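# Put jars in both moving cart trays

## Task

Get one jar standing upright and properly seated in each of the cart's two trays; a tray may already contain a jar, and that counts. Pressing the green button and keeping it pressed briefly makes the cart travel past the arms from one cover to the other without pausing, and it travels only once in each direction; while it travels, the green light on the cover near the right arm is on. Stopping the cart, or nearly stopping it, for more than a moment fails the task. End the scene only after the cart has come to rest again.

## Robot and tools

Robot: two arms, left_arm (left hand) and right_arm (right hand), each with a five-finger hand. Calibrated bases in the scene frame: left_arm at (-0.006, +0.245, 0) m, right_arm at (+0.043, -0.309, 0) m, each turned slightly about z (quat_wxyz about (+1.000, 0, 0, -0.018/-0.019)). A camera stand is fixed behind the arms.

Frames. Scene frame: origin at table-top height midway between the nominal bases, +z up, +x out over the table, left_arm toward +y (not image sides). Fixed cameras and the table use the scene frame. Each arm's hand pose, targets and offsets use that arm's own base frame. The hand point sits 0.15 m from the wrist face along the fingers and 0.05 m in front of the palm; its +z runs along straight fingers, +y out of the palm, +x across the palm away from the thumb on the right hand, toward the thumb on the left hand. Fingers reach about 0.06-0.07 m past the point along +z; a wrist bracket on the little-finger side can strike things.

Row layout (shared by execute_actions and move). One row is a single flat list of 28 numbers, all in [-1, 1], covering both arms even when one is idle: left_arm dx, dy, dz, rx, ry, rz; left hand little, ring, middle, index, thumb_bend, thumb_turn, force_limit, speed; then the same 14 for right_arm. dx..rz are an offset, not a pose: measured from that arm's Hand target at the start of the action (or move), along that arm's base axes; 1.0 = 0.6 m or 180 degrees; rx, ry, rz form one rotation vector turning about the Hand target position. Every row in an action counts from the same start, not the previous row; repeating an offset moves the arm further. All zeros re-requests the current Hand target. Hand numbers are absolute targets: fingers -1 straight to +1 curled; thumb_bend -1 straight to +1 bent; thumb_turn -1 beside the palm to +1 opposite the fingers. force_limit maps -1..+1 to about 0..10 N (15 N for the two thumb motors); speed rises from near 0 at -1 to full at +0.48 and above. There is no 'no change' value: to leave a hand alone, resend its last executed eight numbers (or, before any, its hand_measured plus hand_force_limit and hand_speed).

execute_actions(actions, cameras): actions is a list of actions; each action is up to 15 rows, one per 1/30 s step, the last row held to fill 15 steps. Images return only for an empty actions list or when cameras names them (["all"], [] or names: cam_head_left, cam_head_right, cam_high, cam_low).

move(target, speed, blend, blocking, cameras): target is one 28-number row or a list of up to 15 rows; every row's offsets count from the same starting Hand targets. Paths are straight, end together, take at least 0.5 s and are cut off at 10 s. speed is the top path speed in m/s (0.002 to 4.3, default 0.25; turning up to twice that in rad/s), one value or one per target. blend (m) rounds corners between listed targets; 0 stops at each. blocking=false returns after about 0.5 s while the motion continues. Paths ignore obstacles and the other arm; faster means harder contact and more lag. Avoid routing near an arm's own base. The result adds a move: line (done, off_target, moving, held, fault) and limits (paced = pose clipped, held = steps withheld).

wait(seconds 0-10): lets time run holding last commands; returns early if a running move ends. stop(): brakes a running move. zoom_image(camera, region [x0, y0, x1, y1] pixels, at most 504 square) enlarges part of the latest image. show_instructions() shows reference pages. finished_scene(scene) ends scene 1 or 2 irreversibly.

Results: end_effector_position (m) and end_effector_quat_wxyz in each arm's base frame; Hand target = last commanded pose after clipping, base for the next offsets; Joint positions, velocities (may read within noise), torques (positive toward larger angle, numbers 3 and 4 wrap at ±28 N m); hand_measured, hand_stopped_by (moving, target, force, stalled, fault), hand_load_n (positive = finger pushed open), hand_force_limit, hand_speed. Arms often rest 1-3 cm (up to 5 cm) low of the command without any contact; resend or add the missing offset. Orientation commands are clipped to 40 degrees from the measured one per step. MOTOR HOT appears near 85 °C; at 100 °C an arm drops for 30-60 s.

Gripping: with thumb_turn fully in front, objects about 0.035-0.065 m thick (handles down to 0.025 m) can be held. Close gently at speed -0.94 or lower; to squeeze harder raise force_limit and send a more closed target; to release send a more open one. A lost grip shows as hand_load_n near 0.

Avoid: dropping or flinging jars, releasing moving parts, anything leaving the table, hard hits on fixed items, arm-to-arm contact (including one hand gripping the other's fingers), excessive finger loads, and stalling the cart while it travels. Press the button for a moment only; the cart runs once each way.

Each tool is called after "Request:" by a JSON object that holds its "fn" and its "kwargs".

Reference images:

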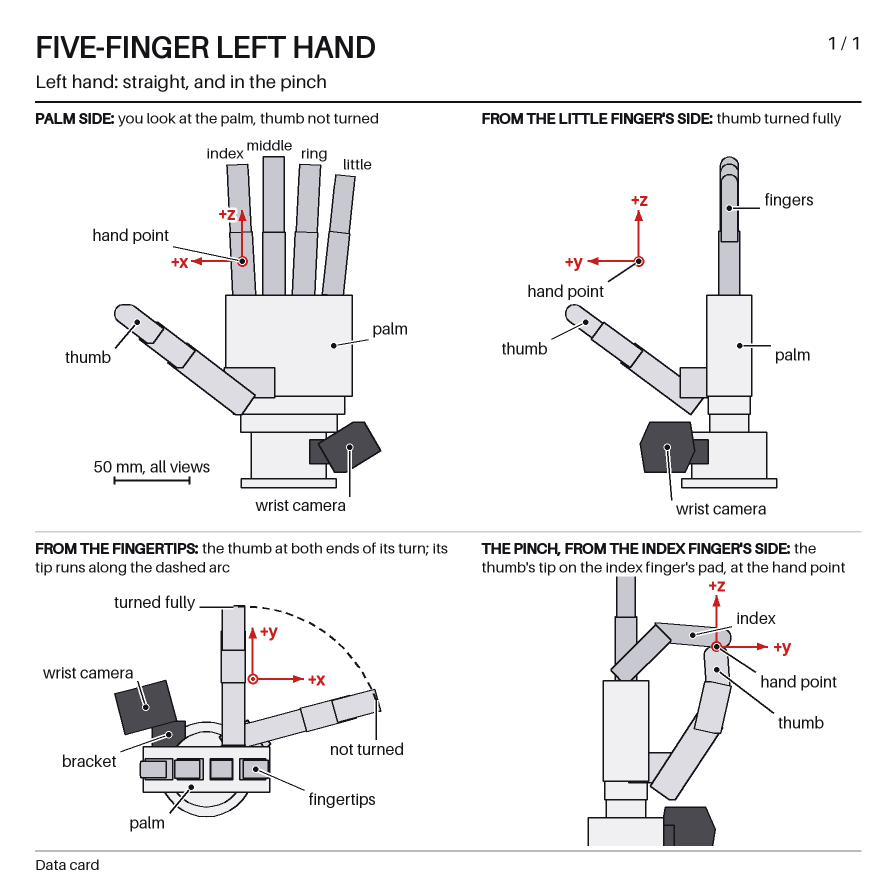

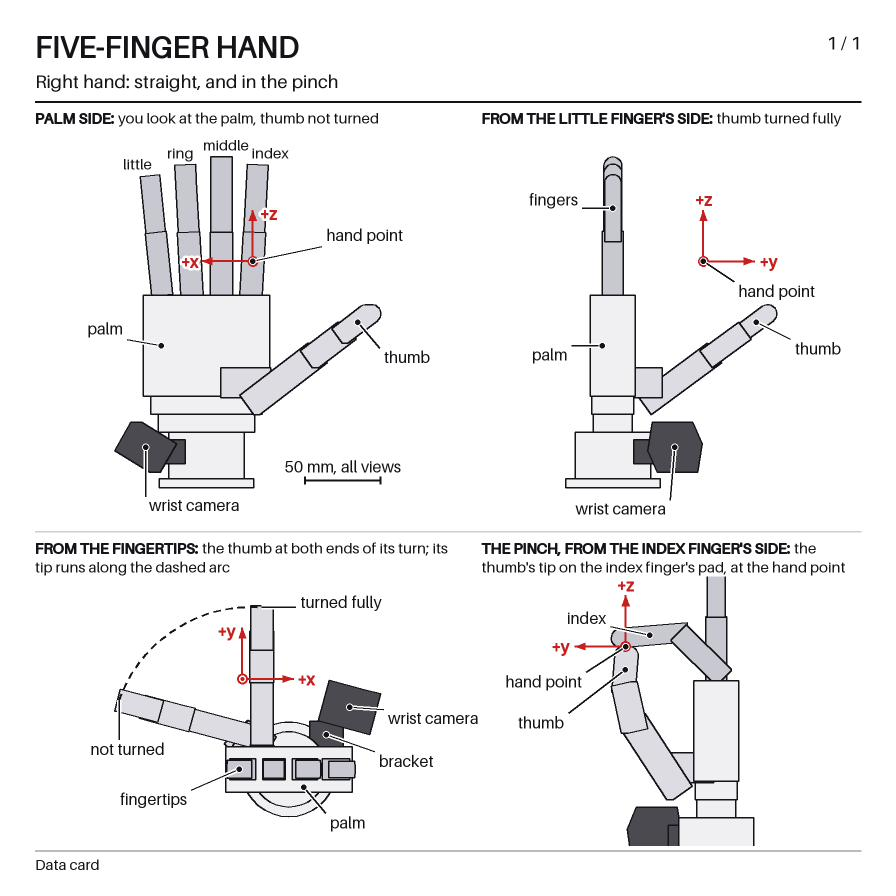

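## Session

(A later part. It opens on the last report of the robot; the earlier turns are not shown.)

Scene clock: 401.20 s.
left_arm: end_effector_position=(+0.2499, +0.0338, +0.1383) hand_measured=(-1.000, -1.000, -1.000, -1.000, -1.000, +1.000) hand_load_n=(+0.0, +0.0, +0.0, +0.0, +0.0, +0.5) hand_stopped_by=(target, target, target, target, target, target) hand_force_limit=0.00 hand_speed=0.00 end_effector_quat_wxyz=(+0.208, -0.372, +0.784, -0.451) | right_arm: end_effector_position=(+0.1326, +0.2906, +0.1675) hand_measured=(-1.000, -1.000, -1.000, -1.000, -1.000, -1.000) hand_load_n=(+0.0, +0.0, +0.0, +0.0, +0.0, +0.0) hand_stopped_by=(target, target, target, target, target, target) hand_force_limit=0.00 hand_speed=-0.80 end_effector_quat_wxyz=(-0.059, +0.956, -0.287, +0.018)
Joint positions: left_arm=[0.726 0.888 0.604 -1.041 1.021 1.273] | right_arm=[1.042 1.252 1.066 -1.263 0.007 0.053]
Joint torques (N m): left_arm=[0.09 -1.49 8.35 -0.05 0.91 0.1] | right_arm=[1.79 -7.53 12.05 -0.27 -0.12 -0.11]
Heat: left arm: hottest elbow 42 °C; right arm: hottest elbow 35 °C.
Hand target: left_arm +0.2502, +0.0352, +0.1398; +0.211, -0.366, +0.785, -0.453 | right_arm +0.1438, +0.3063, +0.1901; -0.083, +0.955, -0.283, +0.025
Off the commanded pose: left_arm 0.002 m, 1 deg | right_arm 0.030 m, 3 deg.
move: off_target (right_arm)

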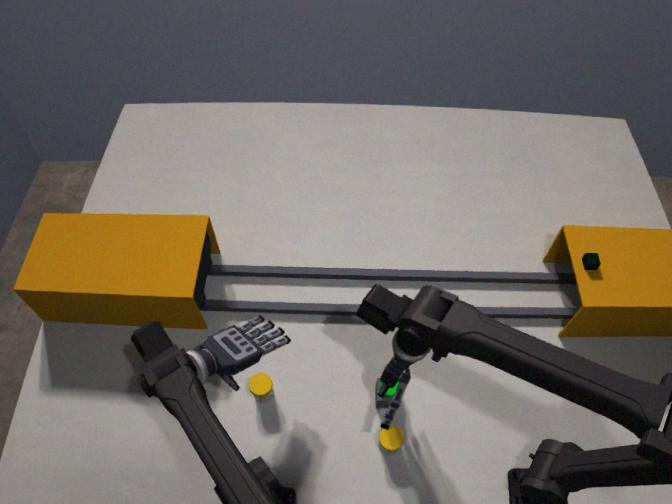

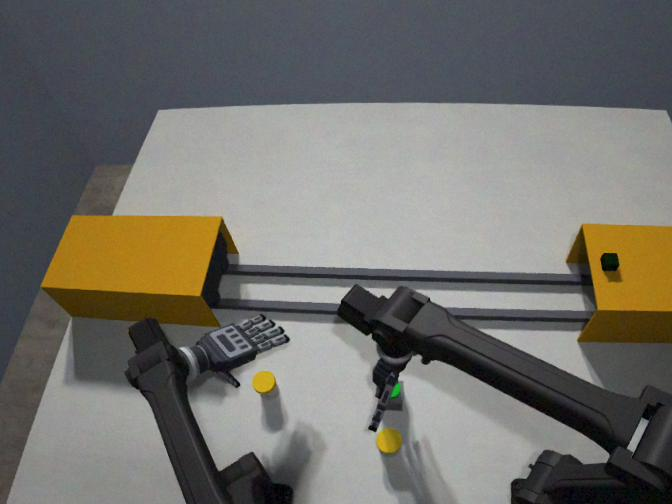

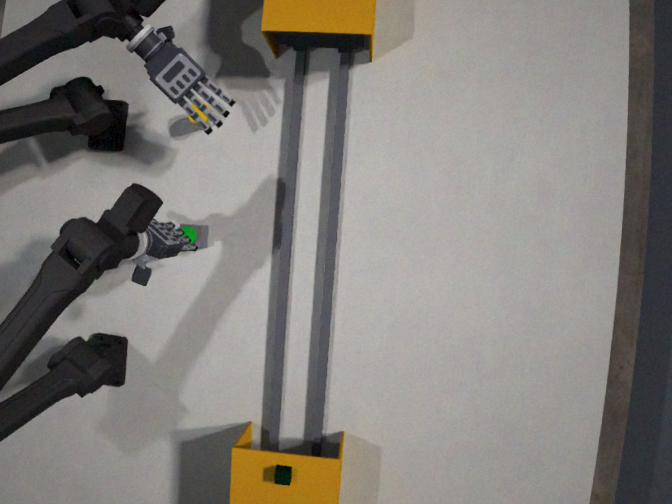

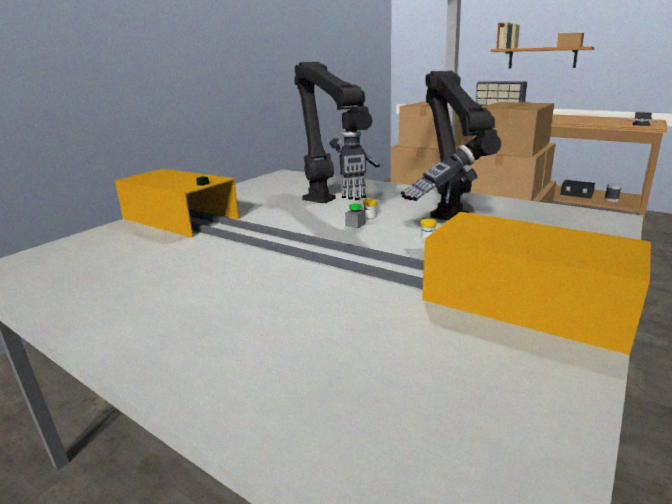

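Request:
{"fn": "move", "kwargs": {"target": [[-0.0067,-0.012,-0.03,0,0,0,-1,-1,-1,-1,-1,1,0,0, 0,0,0,0,0,0,-1,-1,-1,-1,-1,-1,0,-0.8],[-0.0067,-0.012,-0.153,0,0,0,-1,-1,-1,-1,-1,1,0,0, 0,0,0,0,0,0,-1,-1,-1,-1,-1,-1,0,-0.8]], "speed": 0.12, "cameras": ["all"]}}

Request:
{"fn": "zoom_image", "kwargs": {"camera": "cam_head_right", "region": [180, 300, 320, 440]}}

Request:
{"fn": "zoom_image", "kwargs": {"camera": "cam_high", "region": [110, 30, 290, 190]}}

Scene clock: 414.07 s.
left_arm: end_effector_position=(+0.2433, +0.0267, +0.0490) hand_measured=(-1.000, -1.000, -1.000, -1.000, -1.000, +1.000) hand_load_n=(+0.0, +0.0, +0.0, +0.0, +0.0, +0.0) hand_stopped_by=(target, target, target, target, target, target) hand_force_limit=0.00 hand_speed=0.00 end_effector_quat_wxyz=(+0.204, -0.372, +0.785, -0.452) | right_arm: end_effector_position=(+0.1326, +0.2906, +0.1675) hand_measured=(-1.000, -1.000, -1.000, -1.000, -1.000, -1.000) hand_load_n=(+0.0, +0.0, +0.0, +0.0, -0.5, +0.0) hand_stopped_by=(target, target, target, target, target, target) hand_force_limit=0.00 hand_speed=-0.80 end_effector_quat_wxyz=(-0.059, +0.956, -0.287, +0.018)
Joint positions: left_arm=[0.722 1.018 0.412 -0.726 1.021 1.274] | right_arm=[1.042 1.252 1.066 -1.263 0.007 0.053]
Joint torques (N m): left_arm=[-0.97 -1.79 6.52 1.29 0.81 -0.1] | right_arm=[1.85 -7.59 12.05 -0.27 -0.12 -0.11]
Heat: left arm: hottest elbow 41 °C; right arm: hottest elbow 37 °C.
Hand target: left_arm +0.2462, +0.0280, +0.0480; +0.211, -0.366, +0.785, -0.453 | right_arm +0.1438, +0.3063, +0.1901; -0.083, +0.955, -0.283, +0.025
Off the commanded pose: left_arm 0.003 m, 1 deg | right_arm 0.030 m, 3 deg.
move: off_target (right_arm)

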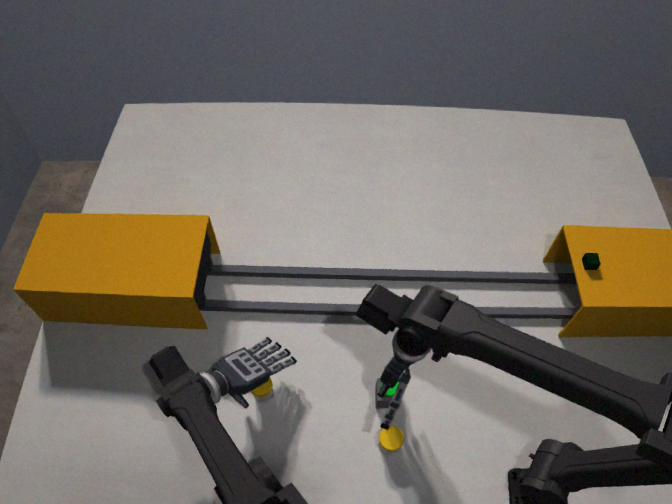

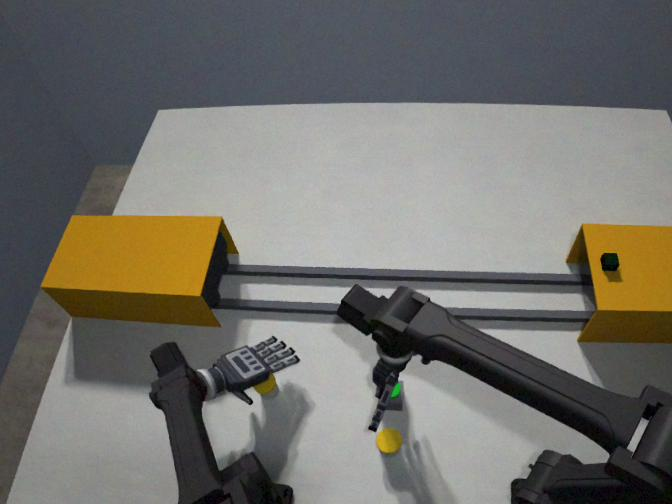

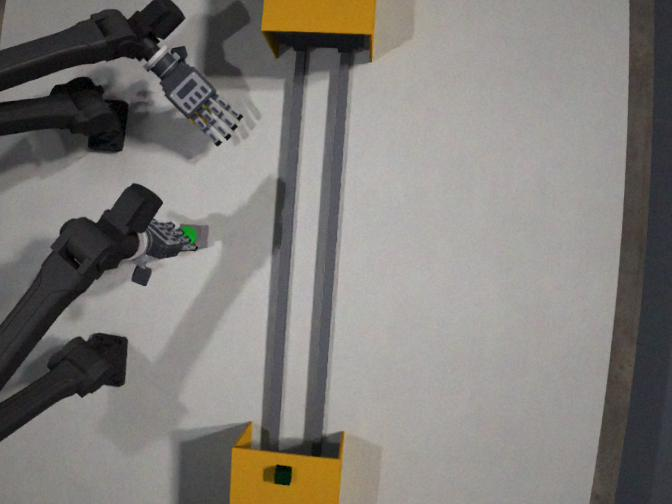

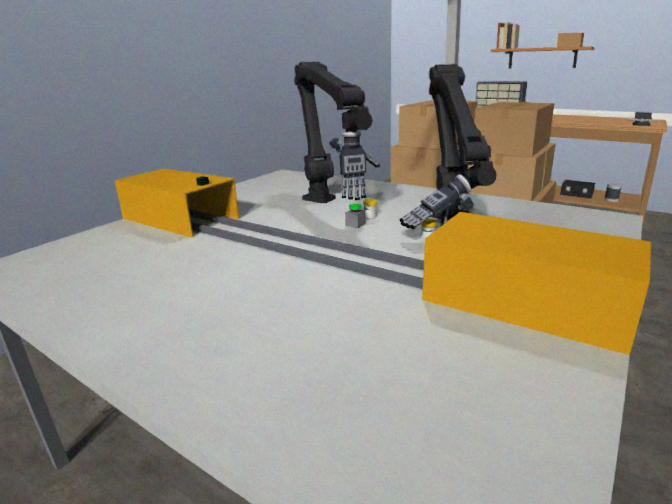

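Scaled by 3.600 from the camera's 672x504 image, which has a finer 960x720 frame.

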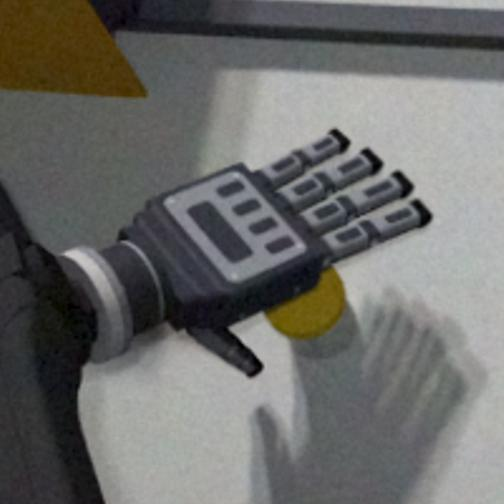

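Scaled by 2.800 from the camera's 672x504 image, which has a finer 960x720 frame.

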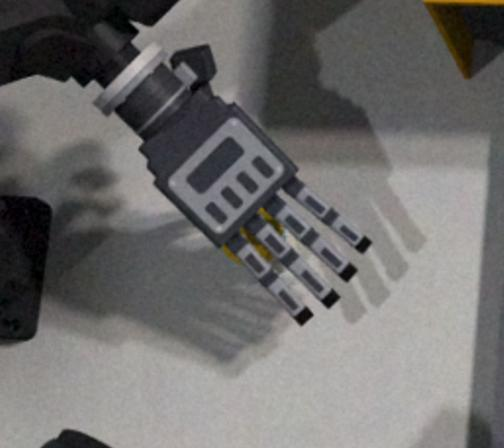

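Request:
{"fn": "move", "kwargs": {"target": [-0.004,0.003,-0.006,0,0,0,-1,-1,-1,-1,-1,1,0,0, 0,0,0,0,0,0,-1,-1,-1,-1,-1,-1,0,-0.8], "speed": 0.1}}

Request:
{"fn": "move", "kwargs": {"target": [0,0,0,0,0,0,-1,-1,0.3,0.3,-0.1,1,-0.2,-0.85, 0,0,0,0,0,0,-1,-1,-1,-1,-1,-1,0,-0.8], "speed": 0.1}}

Request:
{"fn": "move", "kwargs": {"target": [0,0,0.25,0,0,0,-1,-1,0.3,0.3,-0.1,1,-0.2,-0.85, 0,0,0,0,0,0,-1,-1,-1,-1,-1,-1,0,-0.8], "speed": 0.15, "cameras": ["all"]}}

Request:
{"fn": "zoom_image", "kwargs": {"camera": "cam_low", "region": [370, 130, 510, 270]}}

Scene clock: 423.57 s.
left_arm: end_effector_position=(+0.2426, +0.0262, +0.0468) hand_measured=(-1.000, -1.000, -1.000, -1.000, -1.000, +1.000) hand_load_n=(+0.0, +0.0, +0.0, +0.0, +0.0, +0.0) hand_stopped_by=(target, target, target, target, target, target) hand_force_limit=0.00 hand_speed=0.00 end_effector_quat_wxyz=(+0.199, -0.373, +0.784, -0.453) | right_arm: end_effector_position=(+0.1326, +0.2906, +0.1675) hand_measured=(-1.000, -1.000, -1.000, -1.000, -1.000, -1.000) hand_load_n=(+0.0, +0.5, +0.0, +0.0, +0.0, +0.0) hand_stopped_by=(target, target, target, target, target, target) hand_force_limit=0.00 hand_speed=-0.80 end_effector_quat_wxyz=(-0.059, +0.956, -0.287, +0.018)
Joint positions: left_arm=[0.722 1.03 0.412 -0.726 1.021 1.277] | right_arm=[1.042 1.252 1.066 -1.263 0.007 0.053]
Joint torques (N m): left_arm=[0.09 -1.85 6.15 1.07 0.91 0.11] | right_arm=[1.85 -7.53 12.04 -0.25 -0.12 -0.11]
Heat: left arm: hottest elbow 40 °C; right arm: hottest elbow 38 °C.
Hand target: left_arm +0.2438, +0.0298, +0.0444; +0.211, -0.366, +0.785, -0.453 | right_arm +0.1438, +0.3063, +0.1901; -0.083, +0.955, -0.283, +0.025
Off the commanded pose: left_arm 0.004 m, 2 deg | right_arm 0.030 m, 3 deg.
move: off_target (right_arm)

Scene clock: 426.30 s.
left_arm: end_effector_position=(+0.2427, +0.0257, +0.0470) hand_measured=(-1.000, -1.000, -0.126, -0.098, -0.548, +1.000) hand_load_n=(+0.0, +0.0, +3.5, +5.0, +7.5, +0.0) hand_stopped_by=(target, target, force, force, force, target) hand_force_limit=-0.20 hand_speed=-0.85 end_effector_quat_wxyz=(+0.199, -0.372, +0.784, -0.454) | right_arm: end_effector_position=(+0.1326, +0.2906, +0.1675) hand_measured=(-1.000, -1.000, -1.000, -1.000, -1.000, -1.000) hand_load_n=(+0.0, +0.0, +0.0, +0.0, +0.0, +0.0) hand_stopped_by=(target, target, target, target, target, target) hand_force_limit=0.00 hand_speed=-0.80 end_effector_quat_wxyz=(-0.059, +0.956, -0.287, +0.018)
Joint positions: left_arm=[0.72 1.03 0.412 -0.726 1.022 1.277] | right_arm=[1.042 1.252 1.066 -1.263 0.007 0.053]
Joint torques (N m): left_arm=[0.09 -1.85 6.15 1.06 0.85 0.11] | right_arm=[1.85 -7.53 12.05 -0.27 -0.12 -0.1]
Heat: left arm: hottest elbow 40 °C; right arm: hottest elbow 38 °C.
Hand target: left_arm +0.2438, +0.0298, +0.0444; +0.211, -0.366, +0.785, -0.453 | right_arm +0.1438, +0.3063, +0.1901; -0.083, +0.955, -0.283, +0.025
Off the commanded pose: left_arm 0.005 m, 2 deg | right_arm 0.030 m, 3 deg.
move: off_target (right_arm)

Scene clock: 428.33 s.
left_arm: end_effector_position=(+0.2303, +0.0143, +0.1660) hand_measured=(-1.000, -1.000, -0.126, -0.098, -0.548, +1.000) hand_load_n=(+0.0, +0.0, +4.0, +5.0, +7.5, +0.0) hand_stopped_by=(target, target, force, force, force, target) hand_force_limit=-0.20 hand_speed=-0.85 end_effector_quat_wxyz=(+0.175, -0.386, +0.780, -0.461) | right_arm: end_effector_position=(+0.1326, +0.2906, +0.1675) hand_measured=(-1.000, -1.000, -1.000, -1.000, -1.000, -1.000) hand_load_n=(+0.0, +0.0, +0.0, +0.0, +0.0, +0.0) hand_stopped_by=(target, target, target, target, target, target) hand_force_limit=0.00 hand_speed=-0.80 end_effector_quat_wxyz=(-0.059, +0.956, -0.287, +0.018)
Joint positions: left_arm=[0.719 0.829 0.65 -1.218 1.022 1.273] | right_arm=[1.042 1.252 1.066 -1.263 0.007 0.053]
Joint torques (N m): left_arm=[0.03 -1.67 13.75 -0.13 0.81 0.1] | right_arm=[1.79 -7.59 12.05 -0.27 -0.12 -0.1]
Heat: left arm: hottest elbow 40 °C; right arm: hottest elbow 39 °C.
Hand target: left_arm +0.2438, +0.0298, +0.1944; +0.211, -0.366, +0.785, -0.453 | right_arm +0.1438, +0.3063, +0.1901; -0.083, +0.955, -0.283, +0.025
Off the commanded pose: left_arm 0.035 m, 5 deg | right_arm 0.030 m, 3 deg.
move: off_target (left_arm, right_arm)

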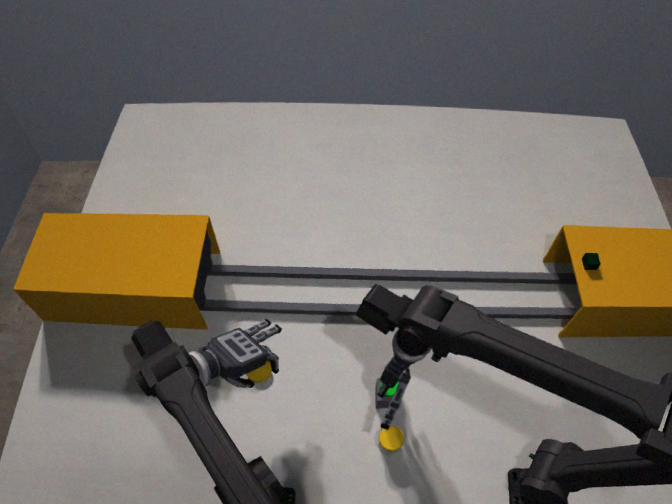

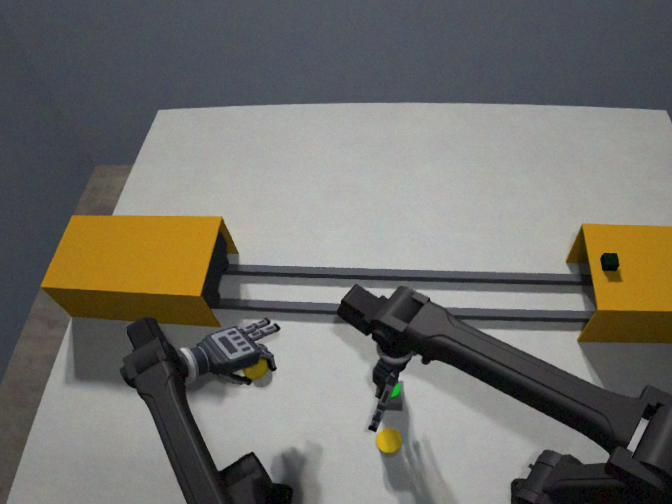

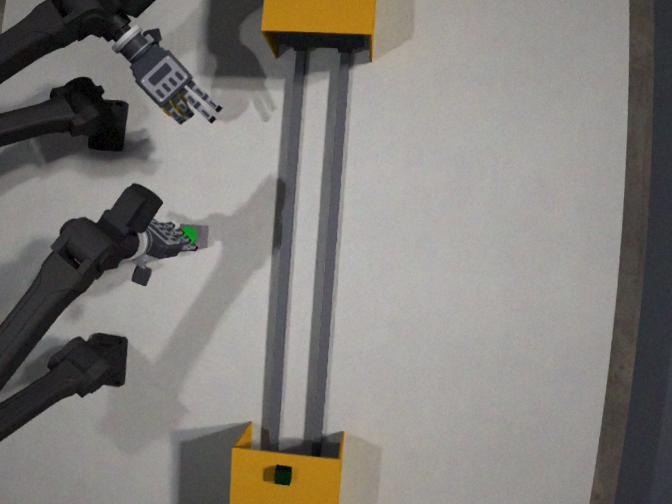

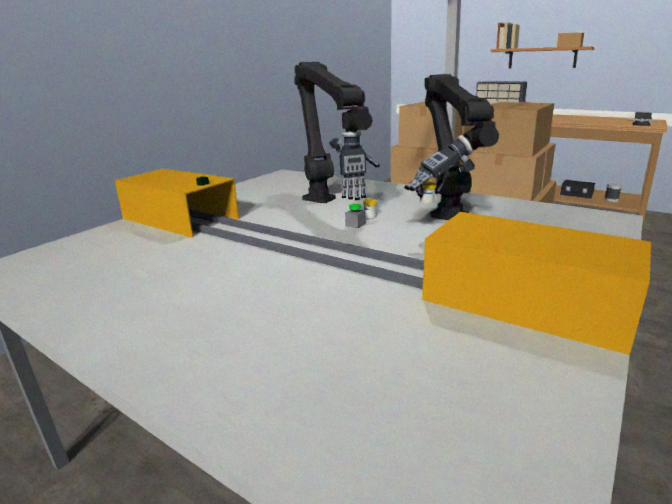

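Scaled by 3.600 from the camera's 672x504 image, which has a finer 960x720 frame.

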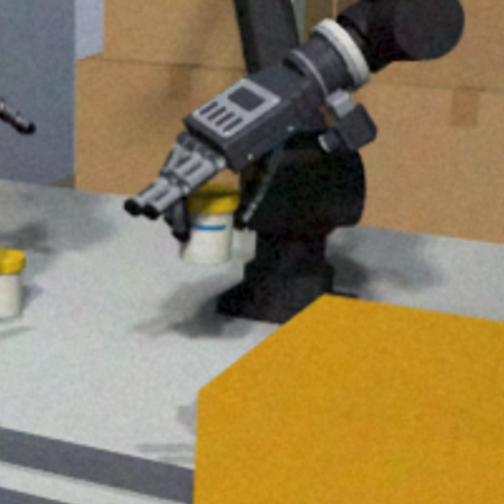

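Request:
{"fn": "move", "kwargs": {"target": [[0.1,0,0.13,0,0,0.05,-1,-1,0.3,0.3,-0.1,1,-0.2,-0.85, 0,0,0,0,0,0,-1,-1,-1,-1,-1,-1,0,-0.8],[0.4687,-0.008,0.13,-0.0094,-0.0268,0.2218,-1,-1,0.3,0.3,-0.1,1,-0.2,-0.85, 0,0,0,0,0,0,-1,-1,-1,-1,-1,-1,0,-0.8],[0.4687,-0.008,0.0343,-0.0094,-0.0268,0.2218,-1,-1,0.3,0.3,-0.1,1,-0.2,-0.85, -0.02,-0.017,-0.033,0,0,0,-1,-1,-1,-1,-1,-1,0,-0.8]], "speed": 0.2, "blend": [0.04,0,0], "cameras": ["all"]}}

Request:
{"fn": "zoom_image", "kwargs": {"camera": "cam_high", "region": [110, 200, 230, 310]}}

Request:
{"fn": "zoom_image", "kwargs": {"camera": "cam_low", "region": [310, 130, 450, 270]}}

Scene clock: 442.43 s.
left_arm: end_effector_position=(+0.5187, +0.0285, +0.2058) hand_measured=(-1.000, -1.000, -0.126, -0.098, -0.548, +1.000) hand_load_n=(+0.0, +0.0, +4.0, +5.0, +7.5, +0.0) hand_stopped_by=(target, target, force, force, force, target) hand_force_limit=-0.20 hand_speed=-0.85 end_effector_quat_wxyz=(-0.372, +0.601, -0.606, +0.366) | right_arm: end_effector_position=(+0.1313, +0.2882, +0.1620) hand_measured=(-1.000, -1.000, -1.000, -1.000, -1.000, -1.000) hand_load_n=(+0.0, +0.0, +0.0, +0.0, +0.0, +0.0) hand_stopped_by=(target, target, target, target, target, target) hand_force_limit=0.00 hand_speed=-0.80 end_effector_quat_wxyz=(-0.059, +0.956, -0.287, +0.018)
Joint positions: left_arm=[0.156 1.21 0.872 -0.14 0.136 0.081] | right_arm=[1.042 1.247 1.048 -1.249 0.007 0.053]
Joint torques (N m): left_arm=[-1.85 -6.36 8.99 2.92 -0.02 -0.27] | right_arm=[3.19 -9.35 7.75 0.98 -0.04 0.03]
Heat: left arm: hottest elbow 40 °C; right arm: hottest elbow 40 °C.
Hand target: left_arm +0.5250, +0.0250, +0.2150; -0.380, +0.596, -0.597, +0.380 | right_arm +0.1318, +0.2961, +0.1703; -0.083, +0.955, -0.283, +0.025
Off the commanded pose: left_arm 0.012 m, 2 deg | right_arm 0.011 m, 3 deg.
move: off_target (left_arm, right_arm)

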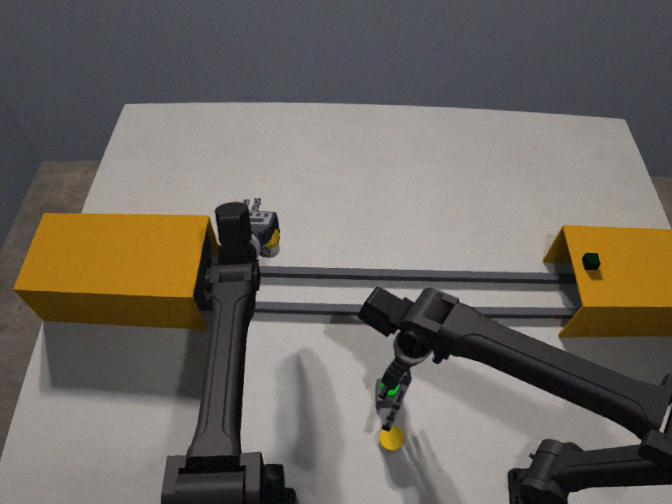

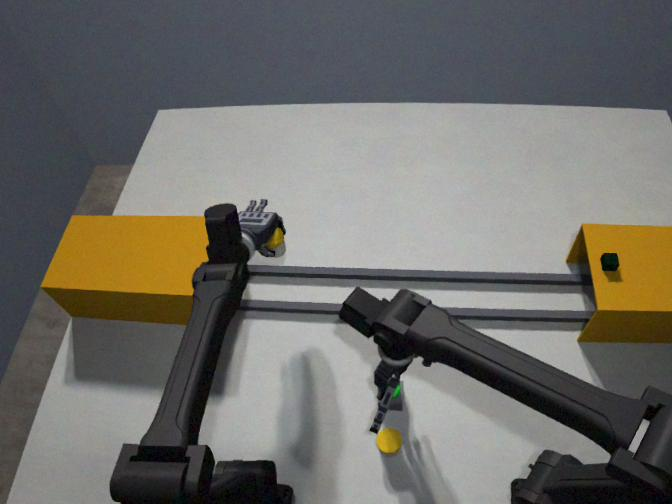

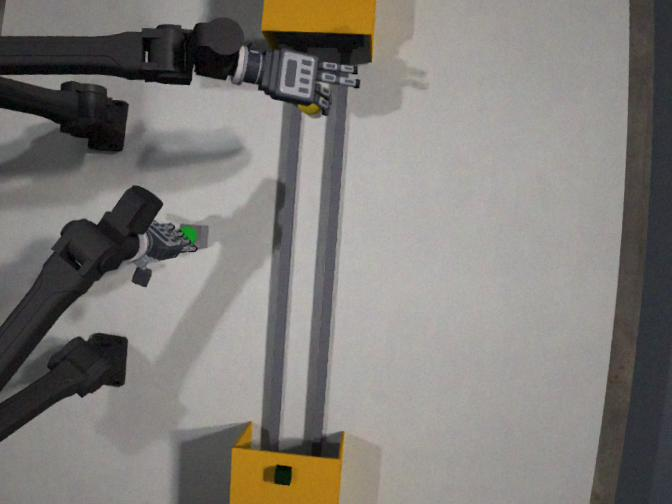

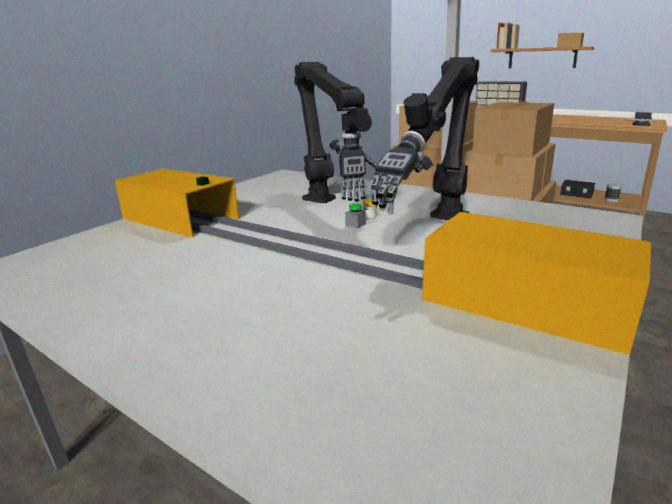

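Scaled by 4.200 from the camera's 672x504 image, which has a finer 960x720 frame.

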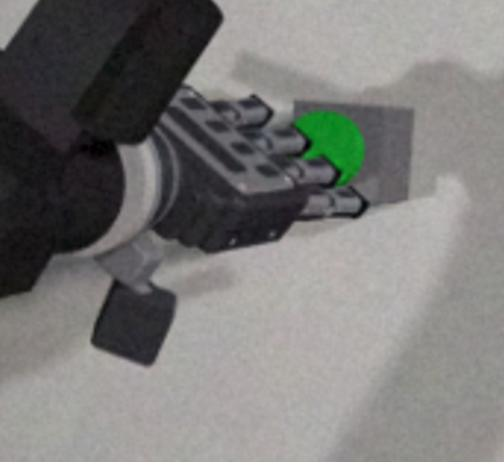

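Scaled by 3.600 from the camera's 672x504 image, which has a finer 960x720 frame.

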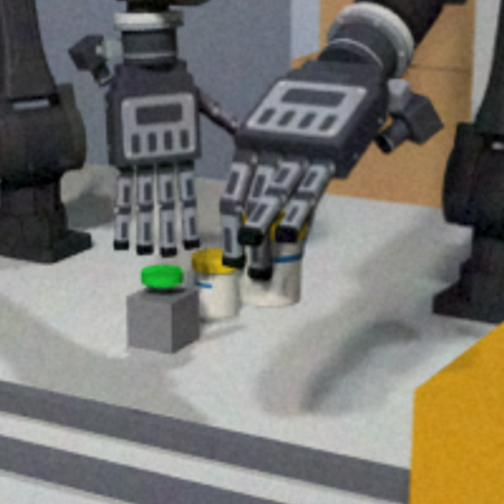

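Request:
{"fn": "move", "kwargs": {"target": [0,0,0,0,0,0,-1,-1,0.3,0.3,-0.1,1,-0.2,-0.85, -0.004,-0.012,-0.10,0,0,0,-1,-1,-1,-1,-1,-1,0,-0.8], "speed": 0.1, "cameras": ["cam_high"]}}

Request:
{"fn": "wait", "kwargs": {"seconds": 2.5, "cameras": ["cam_high","cam_head_right"]}}

Request:
{"fn": "execute_actions", "kwargs": {"actions": [[[0,-0.008,-0.003,0,0,0,-1,-1,0.3,0.3,-0.1,1,-0.2,-0.85,0,0,0.05,0,0,0,-1,-1,-1,-1,-1,-1,0,-0.8],[0,-0.015,-0.008,0,0,0,-1,-1,0.3,0.3,-0.1,1,-0.2,-0.85,0,0,0.05,0,0,0,-1,-1,-1,-1,-1,-1,0,-0.8],[0,-0.023,-0.016,0,0,0,-1,-1,0.3,0.3,-0.1,1,-0.2,-0.85,0,0,0.05,0,0,0,-1,-1,-1,-1,-1,-1,0,-0.8],[0.001,-0.03,-0.025,0,0,0,-1,-1,0.3,0.3,-0.1,1,-0.2,-0.85,0,0,0.05,0,0,0,-1,-1,-1,-1,-1,-1,0,-0.8],[0.001,-0.038,-0.034,0,0,0,-1,-1,0.3,0.3,-0.1,1,-0.2,-0.85,0,0,0.05,0,0,0,-1,-1,-1,-1,-1,-1,0,-0.8],[0.001,-0.045,-0.043,0,0,0,-1,-1,0.3,0.3,-0.1,1,-0.2,-0.85,0,0,0.05,0,0,0,-1,-1,-1,-1,-1,-1,0,-0.8],[0.002,-0.053,-0.052,0,0,0,-1,-1,0.3,0.3,-0.1,1,-0.2,-0.85,0,0,0.05,0,0,0,-1,-1,-1,-1,-1,-1,0,-0.8],[0.002,-0.06,-0.061,0,0,0,-1,-1,0.3,0.3,-0.1,1,-0.2,-0.85,0,0,0.05,0,0,0,-1,-1,-1,-1,-1,-1,0,-0.8],[0.002,-0.068,-0.07,0,0,0,-1,-1,0.3,0.3,-0.1,1,-0.2,-0.85,0,0,0.05,0,0,0,-1,-1,-1,-1,-1,-1,0,-0.8],[0.002,-0.076,-0.079,0,0,0,-1,-1,0.3,0.3,-0.1,1,-0.2,-0.85,0,0,0.05,0,0,0,-1,-1,-1,-1,-1,-1,0,-0.8],[0.003,-0.083,-0.088,0,0,0,-1,-1,0.3,0.3,-0.1,1,-0.2,-0.85,0,0,0.05,0,0,0,-1,-1,-1,-1,-1,-1,0,-0.8],[0.003,-0.091,-0.097,0,0,0,-1,-1,0.3,0.3,-0.1,1,-0.2,-0.85,0,0,0.05,0,0,0,-1,-1,-1,-1,-1,-1,0,-0.8],[0.003,-0.098,-0.106,0,0,0,-1,-1,0.3,0.3,-0.1,1,-0.2,-0.85,0,0,0.05,0,0,0,-1,-1,-1,-1,-1,-1,0,-0.8],[0.004,-0.106,-0.115,0,0,0,-1,-1,0.3,0.3,-0.1,1,-0.2,-0.85,0,0,0.05,0,0,0,-1,-1,-1,-1,-1,-1,0,-0.8],[0.004,-0.113,-0.123,0,0,0,-1,-1,0.3,0.3,-0.1,1,-0.2,-0.85,0,0,0.05,0,0,0,-1,-1,-1,-1,-1,-1,0,-0.8]],[[0,-0.008,-0.008,0,0,0,-1,-1,0.3,0.3,-0.1,1,-0.2,-0.85,0,0,0,0,0,0,-1,-1,-1,-1,-1,-1,0,-0.8],[0,-0.015,-0.016,0,0,0,-1,-1,0.3,0.3,-0.1,1,-0.2,-0.85,0,0,0,0,0,0,-1,-1,-1,-1,-1,-1,0,-0.8],[0,-0.023,-0.023,0,0,0,-1,-1,0.3,0.3,-0.1,1,-0.2,-0.85,0,0,0,0,0,0,-1,-1,-1,-1,-1,-1,0,-0.8],[0.001,-0.03,-0.029,0,0,0,-1,-1,0.3,0.3,-0.1,1,-0.2,-0.85,0,0,0,0,0,0,-1,-1,-1,-1,-1,-1,0,-0.8],[0.001,-0.038,-0.034,0,0,0,-1,-1,0.3,0.3,-0.1,1,-0.2,-0.85,0,0,0,0,0,0,-1,-1,-1,-1,-1,-1,0,-0.8],[0.001,-0.045,-0.038,0,0,0,-1,-1,0.3,0.3,-0.1,1,-0.2,-0.85,0,0,0,0,0,0,-1,-1,-1,-1,-1,-1,0,-0.8],[0.002,-0.053,-0.041,0,0,0,-1,-1,0.3,0.3,-0.1,1,-0.2,-0.85,0,0,0,0,0,0,-1,-1,-1,-1,-1,-1,0,-0.8],[0.002,-0.06,-0.042,0,0,0,-1,-1,0.3,0.3,-0.1,1,-0.2,-0.85,0,0,0,0,0,0,-1,-1,-1,-1,-1,-1,0,-0.8],[0.002,-0.068,-0.042,0,0,0,-1,-1,0.3,0.3,-0.1,1,-0.2,-0.85,0,0,0,0,0,0,-1,-1,-1,-1,-1,-1,0,-0.8],[0.002,-0.076,-0.042,0,0,0,-1,-1,0.3,0.3,-0.1,1,-0.2,-0.85,0,0,0,0,0,0,-1,-1,-1,-1,-1,-1,0,-0.8],[0.003,-0.083,-0.042,0,0,0,-1,-1,0.3,0.3,-0.1,1,-0.2,-0.85,0,0,0,0,0,0,-1,-1,-1,-1,-1,-1,0,-0.8],[0.003,-0.091,-0.042,0,0,0,-1,-1,-0.6,-0.6,-0.9,1,-0.2,0.48,0,0,0,0,0,0,-1,-1,-1,-1,-1,-1,0,-0.8],[0.003,-0.098,-0.042,0,0,0,-1,-1,-0.6,-0.6,-0.9,1,-0.2,0.48,0,0,0,0,0,0,-1,-1,-1,-1,-1,-1,0,-0.8],[0.004,-0.106,-0.042,0,0,0,-1,-1,-0.6,-0.6,-0.9,1,-0.2,0.48,0,0,0,0,0,0,-1,-1,-1,-1,-1,-1,0,-0.8],[0.004,-0.113,-0.042,0,0,0,-1,-1,-0.6,-0.6,-0.9,1,-0.2,0.48,0,0,0,0,0,0,-1,-1,-1,-1,-1,-1,0,-0.8]],[[0,-0.008,0,0,0,0,-1,-1,-0.6,-0.6,-0.9,1,-0.2,0.48,0,0,0,0,0,0,-1,-1,-1,-1,-1,-1,0,-0.8],[0,-0.015,0,0,0,0,-1,-1,-0.6,-0.6,-0.9,1,-0.2,0.48,0,0,0,0,0,0,-1,-1,-1,-1,-1,-1,0,-0.8],[0,-0.023,0,0,0,0,-1,-1,-0.6,-0.6,-0.9,1,-0.2,0.48,0,0,0,0,0,0,-1,-1,-1,-1,-1,-1,0,-0.8],[0.001,-0.03,0,0,0,0,-1,-1,-0.6,-0.6,-0.9,1,-0.2,0.48,0,0,0,0,0,0,-1,-1,-1,-1,-1,-1,0,-0.8],[0.001,-0.038,0.005,0,0,0,-1,-1,-0.6,-0.6,-0.9,1,-0.2,0.48,0,0,0,0,0,0,-1,-1,-1,-1,-1,-1,0,-0.8],[0.001,-0.045,0.012,0,0,0,-1,-1,-0.6,-0.6,-0.9,1,-0.2,0.48,0,0,0,0,0,0,-1,-1,-1,-1,-1,-1,0,-0.8],[0.002,-0.053,0.022,0,0,0,-1,-1,-0.6,-0.6,-0.9,1,-0.2,0.48,0,0,0,0,0,0,-1,-1,-1,-1,-1,-1,0,-0.8],[0.002,-0.06,0.034,0,0,0,-1,-1,-0.6,-0.6,-0.9,1,-0.2,0.48,0,0,0,0,0,0,-1,-1,-1,-1,-1,-1,0,-0.8],[0.002,-0.068,0.047,0,0,0,-1,-1,-0.6,-0.6,-0.9,1,-0.2,0.48,0,0,0,0,0,0,-1,-1,-1,-1,-1,-1,0,-0.8],[0.002,-0.076,0.06,0,0,0,-1,-1,-0.6,-0.6,-0.9,1,-0.2,0.48,0,0,0,0,0,0,-1,-1,-1,-1,-1,-1,0,-0.8],[0.003,-0.083,0.073,0,0,0,-1,-1,-0.6,-0.6,-0.9,1,-0.2,0.48,0,0,0,0,0,0,-1,-1,-1,-1,-1,-1,0,-0.8],[0.003,-0.091,0.086,0,0,0,-1,-1,-0.6,-0.6,-0.9,1,-0.2,0.48,0,0,0,0,0,0,-1,-1,-1,-1,-1,-1,0,-0.8],[0.003,-0.098,0.099,0,0,0,-1,-1,-0.6,-0.6,-0.9,1,-0.2,0.48,0,0,0,0,0,0,-1,-1,-1,-1,-1,-1,0,-0.8],[0.004,-0.106,0.112,0,0,0,-1,-1,-0.6,-0.6,-0.9,1,-0.2,0.48,0,0,0,0,0,0,-1,-1,-1,-1,-1,-1,0,-0.8],[0.004,-0.113,0.125,0,0,0,-1,-1,-0.6,-0.6,-0.9,1,-0.2,0.48,0,0,0,0,0,0,-1,-1,-1,-1,-1,-1,0,-0.8]],[[0,-0.01,0.1,0,0,0,-1,-1,-0.6,-0.6,-0.9,1,-0.2,0.48,0,0,0,0,0,0,-1,-1,-1,-1,-1,-1,0,-0.8]]], "cameras": ["all"]}}

Scene clock: 481.17 s.
left_arm: end_effector_position=(+0.5187, +0.0285, +0.2058) hand_measured=(-1.000, -1.000, -0.126, -0.098, -0.548, +1.000) hand_load_n=(+0.0, +0.0, +3.5, +5.0, +8.0, +0.0) hand_stopped_by=(target, target, force, force, force, target) hand_force_limit=-0.20 hand_speed=-0.85 end_effector_quat_wxyz=(-0.372, +0.601, -0.606, +0.366) | right_arm: end_effector_position=(+0.1285, +0.2828, +0.1379) hand_measured=(-1.000, -1.000, -1.000, -1.000, -1.000, -1.000) hand_load_n=(+0.0, +0.0, -5.0, +0.0, +0.0, +0.0) hand_stopped_by=(target, target, target, target, target, target) hand_force_limit=0.00 hand_speed=-0.80 end_effector_quat_wxyz=(-0.092, +0.954, -0.283, +0.026)
Joint positions: left_arm=[0.156 1.21 0.872 -0.14 0.136 0.081] | right_arm=[1.042 1.193 0.942 -1.128 0.007 0.047]
Joint torques (N m): left_arm=[-1.85 -6.36 9.01 2.92 -0.03 -0.27] | right_arm=[2.73 -3.6 4.92 2.5 -0.06 -0.02]
Heat: left arm: hottest elbow 40 °C; right arm: hottest elbow 37 °C.
Hand target: left_arm +0.5250, +0.0250, +0.2150; -0.380, +0.596, -0.597, +0.380 | right_arm +0.1294, +0.2889, +0.1103; -0.083, +0.955, -0.283, +0.025
Off the commanded pose: left_arm 0.012 m, 2 deg | right_arm 0.028 m, 1 deg.
move: off_target (left_arm, right_arm)
Images, in order (width x height): cam_high 672x504.

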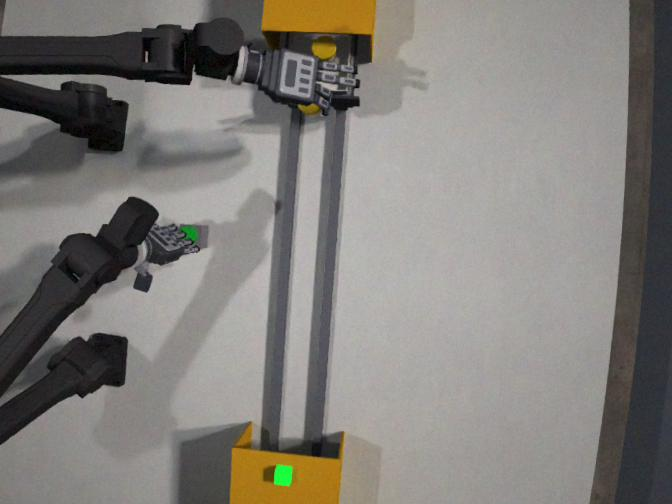

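Scene clock: 483.67 s.
left_arm: end_effector_position=(+0.5187, +0.0285, +0.2058) hand_measured=(-1.000, -1.000, -0.126, -0.098, -0.548, +1.000) hand_load_n=(+0.0, +0.0, +3.5, +5.0, +8.0, +0.0) hand_stopped_by=(target, target, force, force, force, target) hand_force_limit=-0.20 hand_speed=-0.85 end_effector_quat_wxyz=(-0.372, +0.601, -0.606, +0.366) | right_arm: end_effector_position=(+0.1285, +0.2828, +0.1379) hand_measured=(-1.000, -1.000, -1.000, -1.000, -1.000, -1.000) hand_load_n=(+0.0, +0.0, -5.0, +0.0, +0.0, +0.0) hand_stopped_by=(target, target, target, target, target, target) hand_force_limit=0.00 hand_speed=-0.80 end_effector_quat_wxyz=(-0.092, +0.954, -0.283, +0.026)
Joint positions: left_arm=[0.156 1.21 0.872 -0.14 0.136 0.081] | right_arm=[1.042 1.193 0.942 -1.128 0.007 0.047]
Joint torques (N m): left_arm=[-1.9 -6.36 8.99 2.91 -0.02 -0.27] | right_arm=[2.73 -3.66 4.9 2.5 -0.06 -0.02]
Heat: left arm: hottest elbow 39 °C; right arm: hottest elbow 37 °C.
Hand target: left_arm +0.5250, +0.0250, +0.2150; -0.380, +0.596, -0.597, +0.380 | right_arm +0.1294, +0.2889, +0.1103; -0.083, +0.955, -0.283, +0.025
Off the commanded pose: left_arm 0.012 m, 2 deg | right_arm 0.028 m, 1 deg.
wait: 2.50 s; at rest by 0.17 s
Images, in order (width x height): cam_head_right 672x504, cam_high 672x504.

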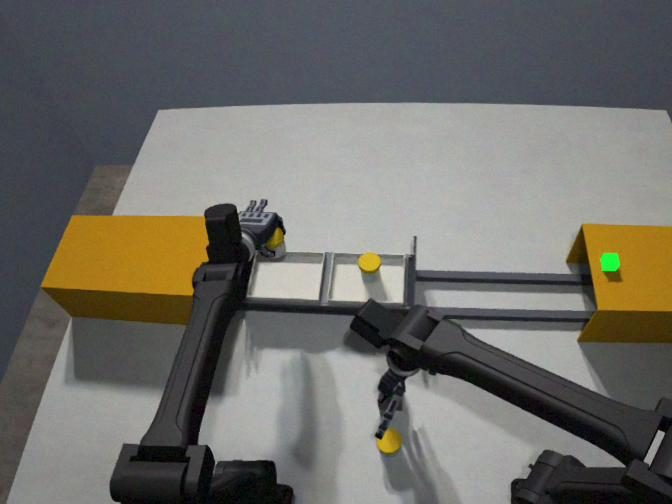

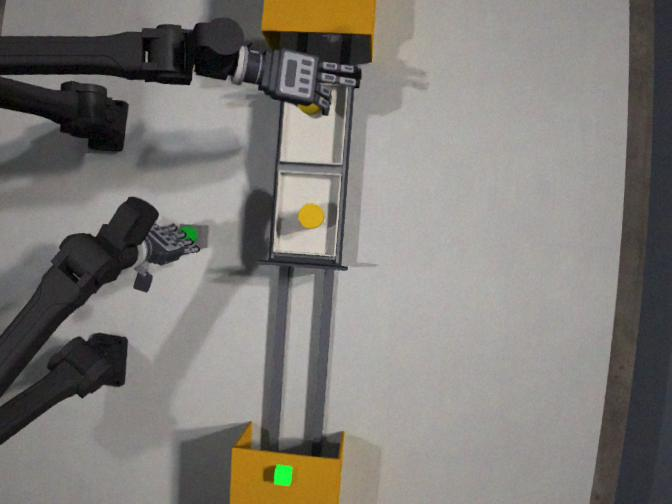

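Scene clock: 486.20 s.
left_arm: end_effector_position=(+0.5177, -0.1761, +0.2161) hand_measured=(-1.000, -1.000, -0.600, -0.600, -0.900, +1.000) hand_load_n=(+0.0, +0.0, +0.0, -0.5, +0.0, +0.0) hand_stopped_by=(target, target, target, target, target, target) hand_force_limit=-0.20 hand_speed=0.48 end_effector_quat_wxyz=(-0.373, +0.596, -0.614, +0.358) | right_arm: end_effector_position=(+0.1283, +0.2828, +0.1391) hand_measured=(-1.000, -1.000, -1.000, -1.000, -1.000, -1.000) hand_load_n=(+0.0, +0.0, +0.0, +0.0, +0.0, +0.0) hand_stopped_by=(target, target, target, target, target, target) hand_force_limit=0.00 hand_speed=-0.80 end_effector_quat_wxyz=(-0.091, +0.954, -0.285, +0.026)
Joint positions: left_arm=[-0.376 1.268 0.963 -0.211 -0.337 -0.149] | right_arm=[1.042 1.193 0.945 -1.132 0.007 0.05]
Joint torques (N m): left_arm=[-1.73 -7.06 14 1.09 -0.23 -0.28] | right_arm=[2.78 -4.84 9.26 -0.24 -0.06 -0.01]
Heat: left arm: hottest elbow 39 °C; right arm: hottest elbow 38 °C.
Hand target: left_arm +0.5322, -0.1844, +0.2510; -0.380, +0.596, -0.597, +0.380 | right_arm +0.1294, +0.2889, +0.1403; -0.083, +0.955, -0.283, +0.025
Off the commanded pose: left_arm 0.039 m, 3 deg | right_arm 0.006 m, 1 deg.
Step readings (end_effector_position of left_arm | right_arm):
0: (+0.5187, +0.0285, +0.2058) | (+0.1285, +0.2828, +0.1379)
1: (+0.5187, +0.0285, +0.2058) | (+0.1285, +0.2828, +0.1379)
2: (+0.5188, +0.0291, +0.2057) | (+0.1285, +0.2828, +0.1379)
4: (+0.5196, +0.0300, +0.2059) | (+0.1285, +0.2828, +0.1384)
8: (+0.5202, +0.0235, +0.1999) | (+0.1284, +0.2827, +0.1391)
15: (+0.5172, -0.0139, +0.1629) | (+0.1283, +0.2828, +0.1391)
16: (+0.5167, -0.0191, +0.1562) | (+0.1283, +0.2828, +0.1391)
17: (+0.5161, -0.0247, +0.1495) | (+0.1283, +0.2828, +0.1391)
19: (+0.5163, -0.0351, +0.1381) | (+0.1283, +0.2828, +0.1391)
23: (+0.5165, -0.0537, +0.1193) | (+0.1283, +0.2828, +0.1391)
30: (+0.5189, -0.0837, +0.1063) | (+0.1283, +0.2828, +0.1391)
31: (+0.5190, -0.0876, +0.1063) | (+0.1283, +0.2828, +0.1391)
32: (+0.5187, -0.0914, +0.1059) | (+0.1283, +0.2828, +0.1391)
34: (+0.5176, -0.0998, +0.1050) | (+0.1283, +0.2828, +0.1391)
38: (+0.5143, -0.1162, +0.1009) | (+0.1283, +0.2828, +0.1391)
45: (+0.5032, -0.1443, +0.1050) | (+0.1283, +0.2828, +0.1391)
46: (+0.5033, -0.1480, +0.1102) | (+0.1283, +0.2828, +0.1391)
47: (+0.5020, -0.1525, +0.1168) | (+0.1283, +0.2828, +0.1391)
49: (+0.5015, -0.1607, +0.1390) | (+0.1283, +0.2828, +0.1391)
53: (+0.5093, -0.1732, +0.1991) | (+0.1283, +0.2828, +0.1391)
60: (+0.5183, -0.1765, +0.2316) | (+0.1283, +0.2828, +0.1391)

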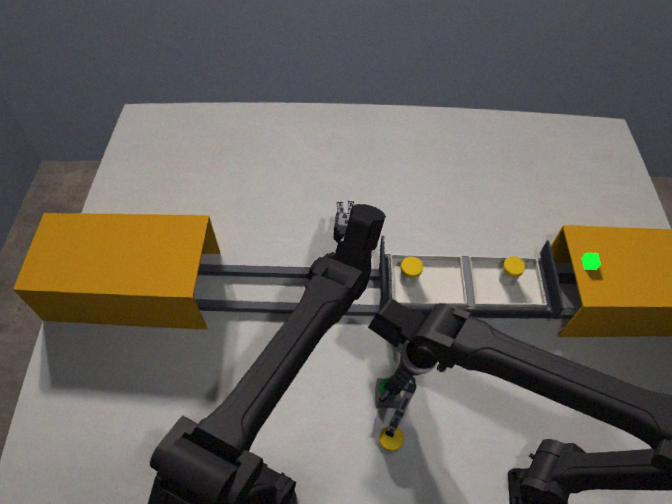

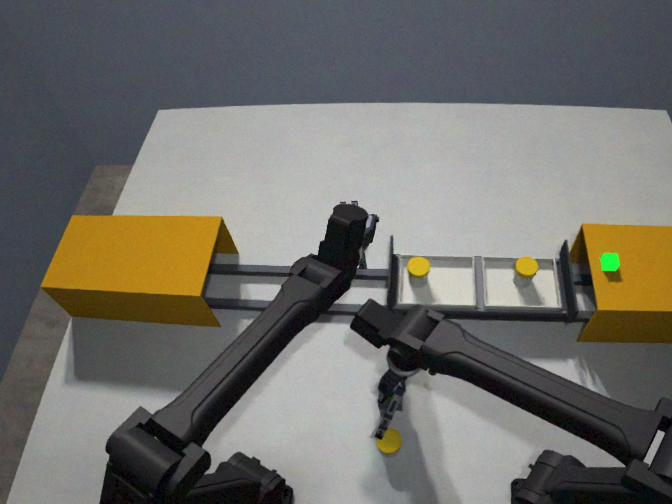

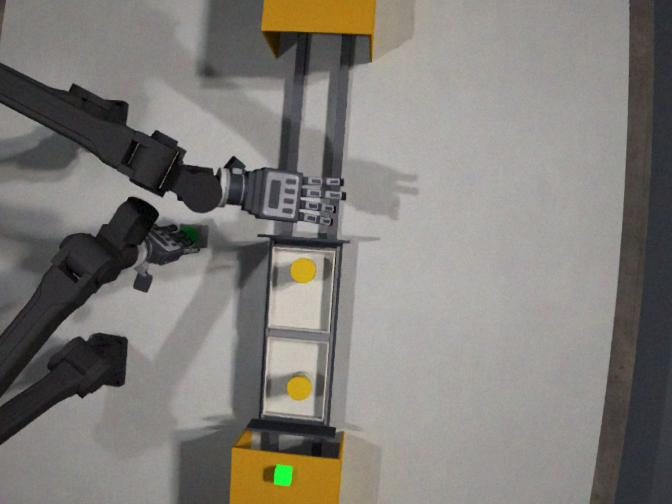

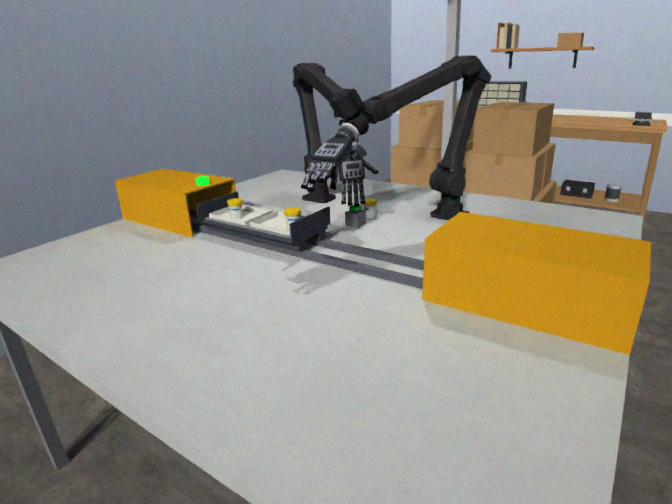

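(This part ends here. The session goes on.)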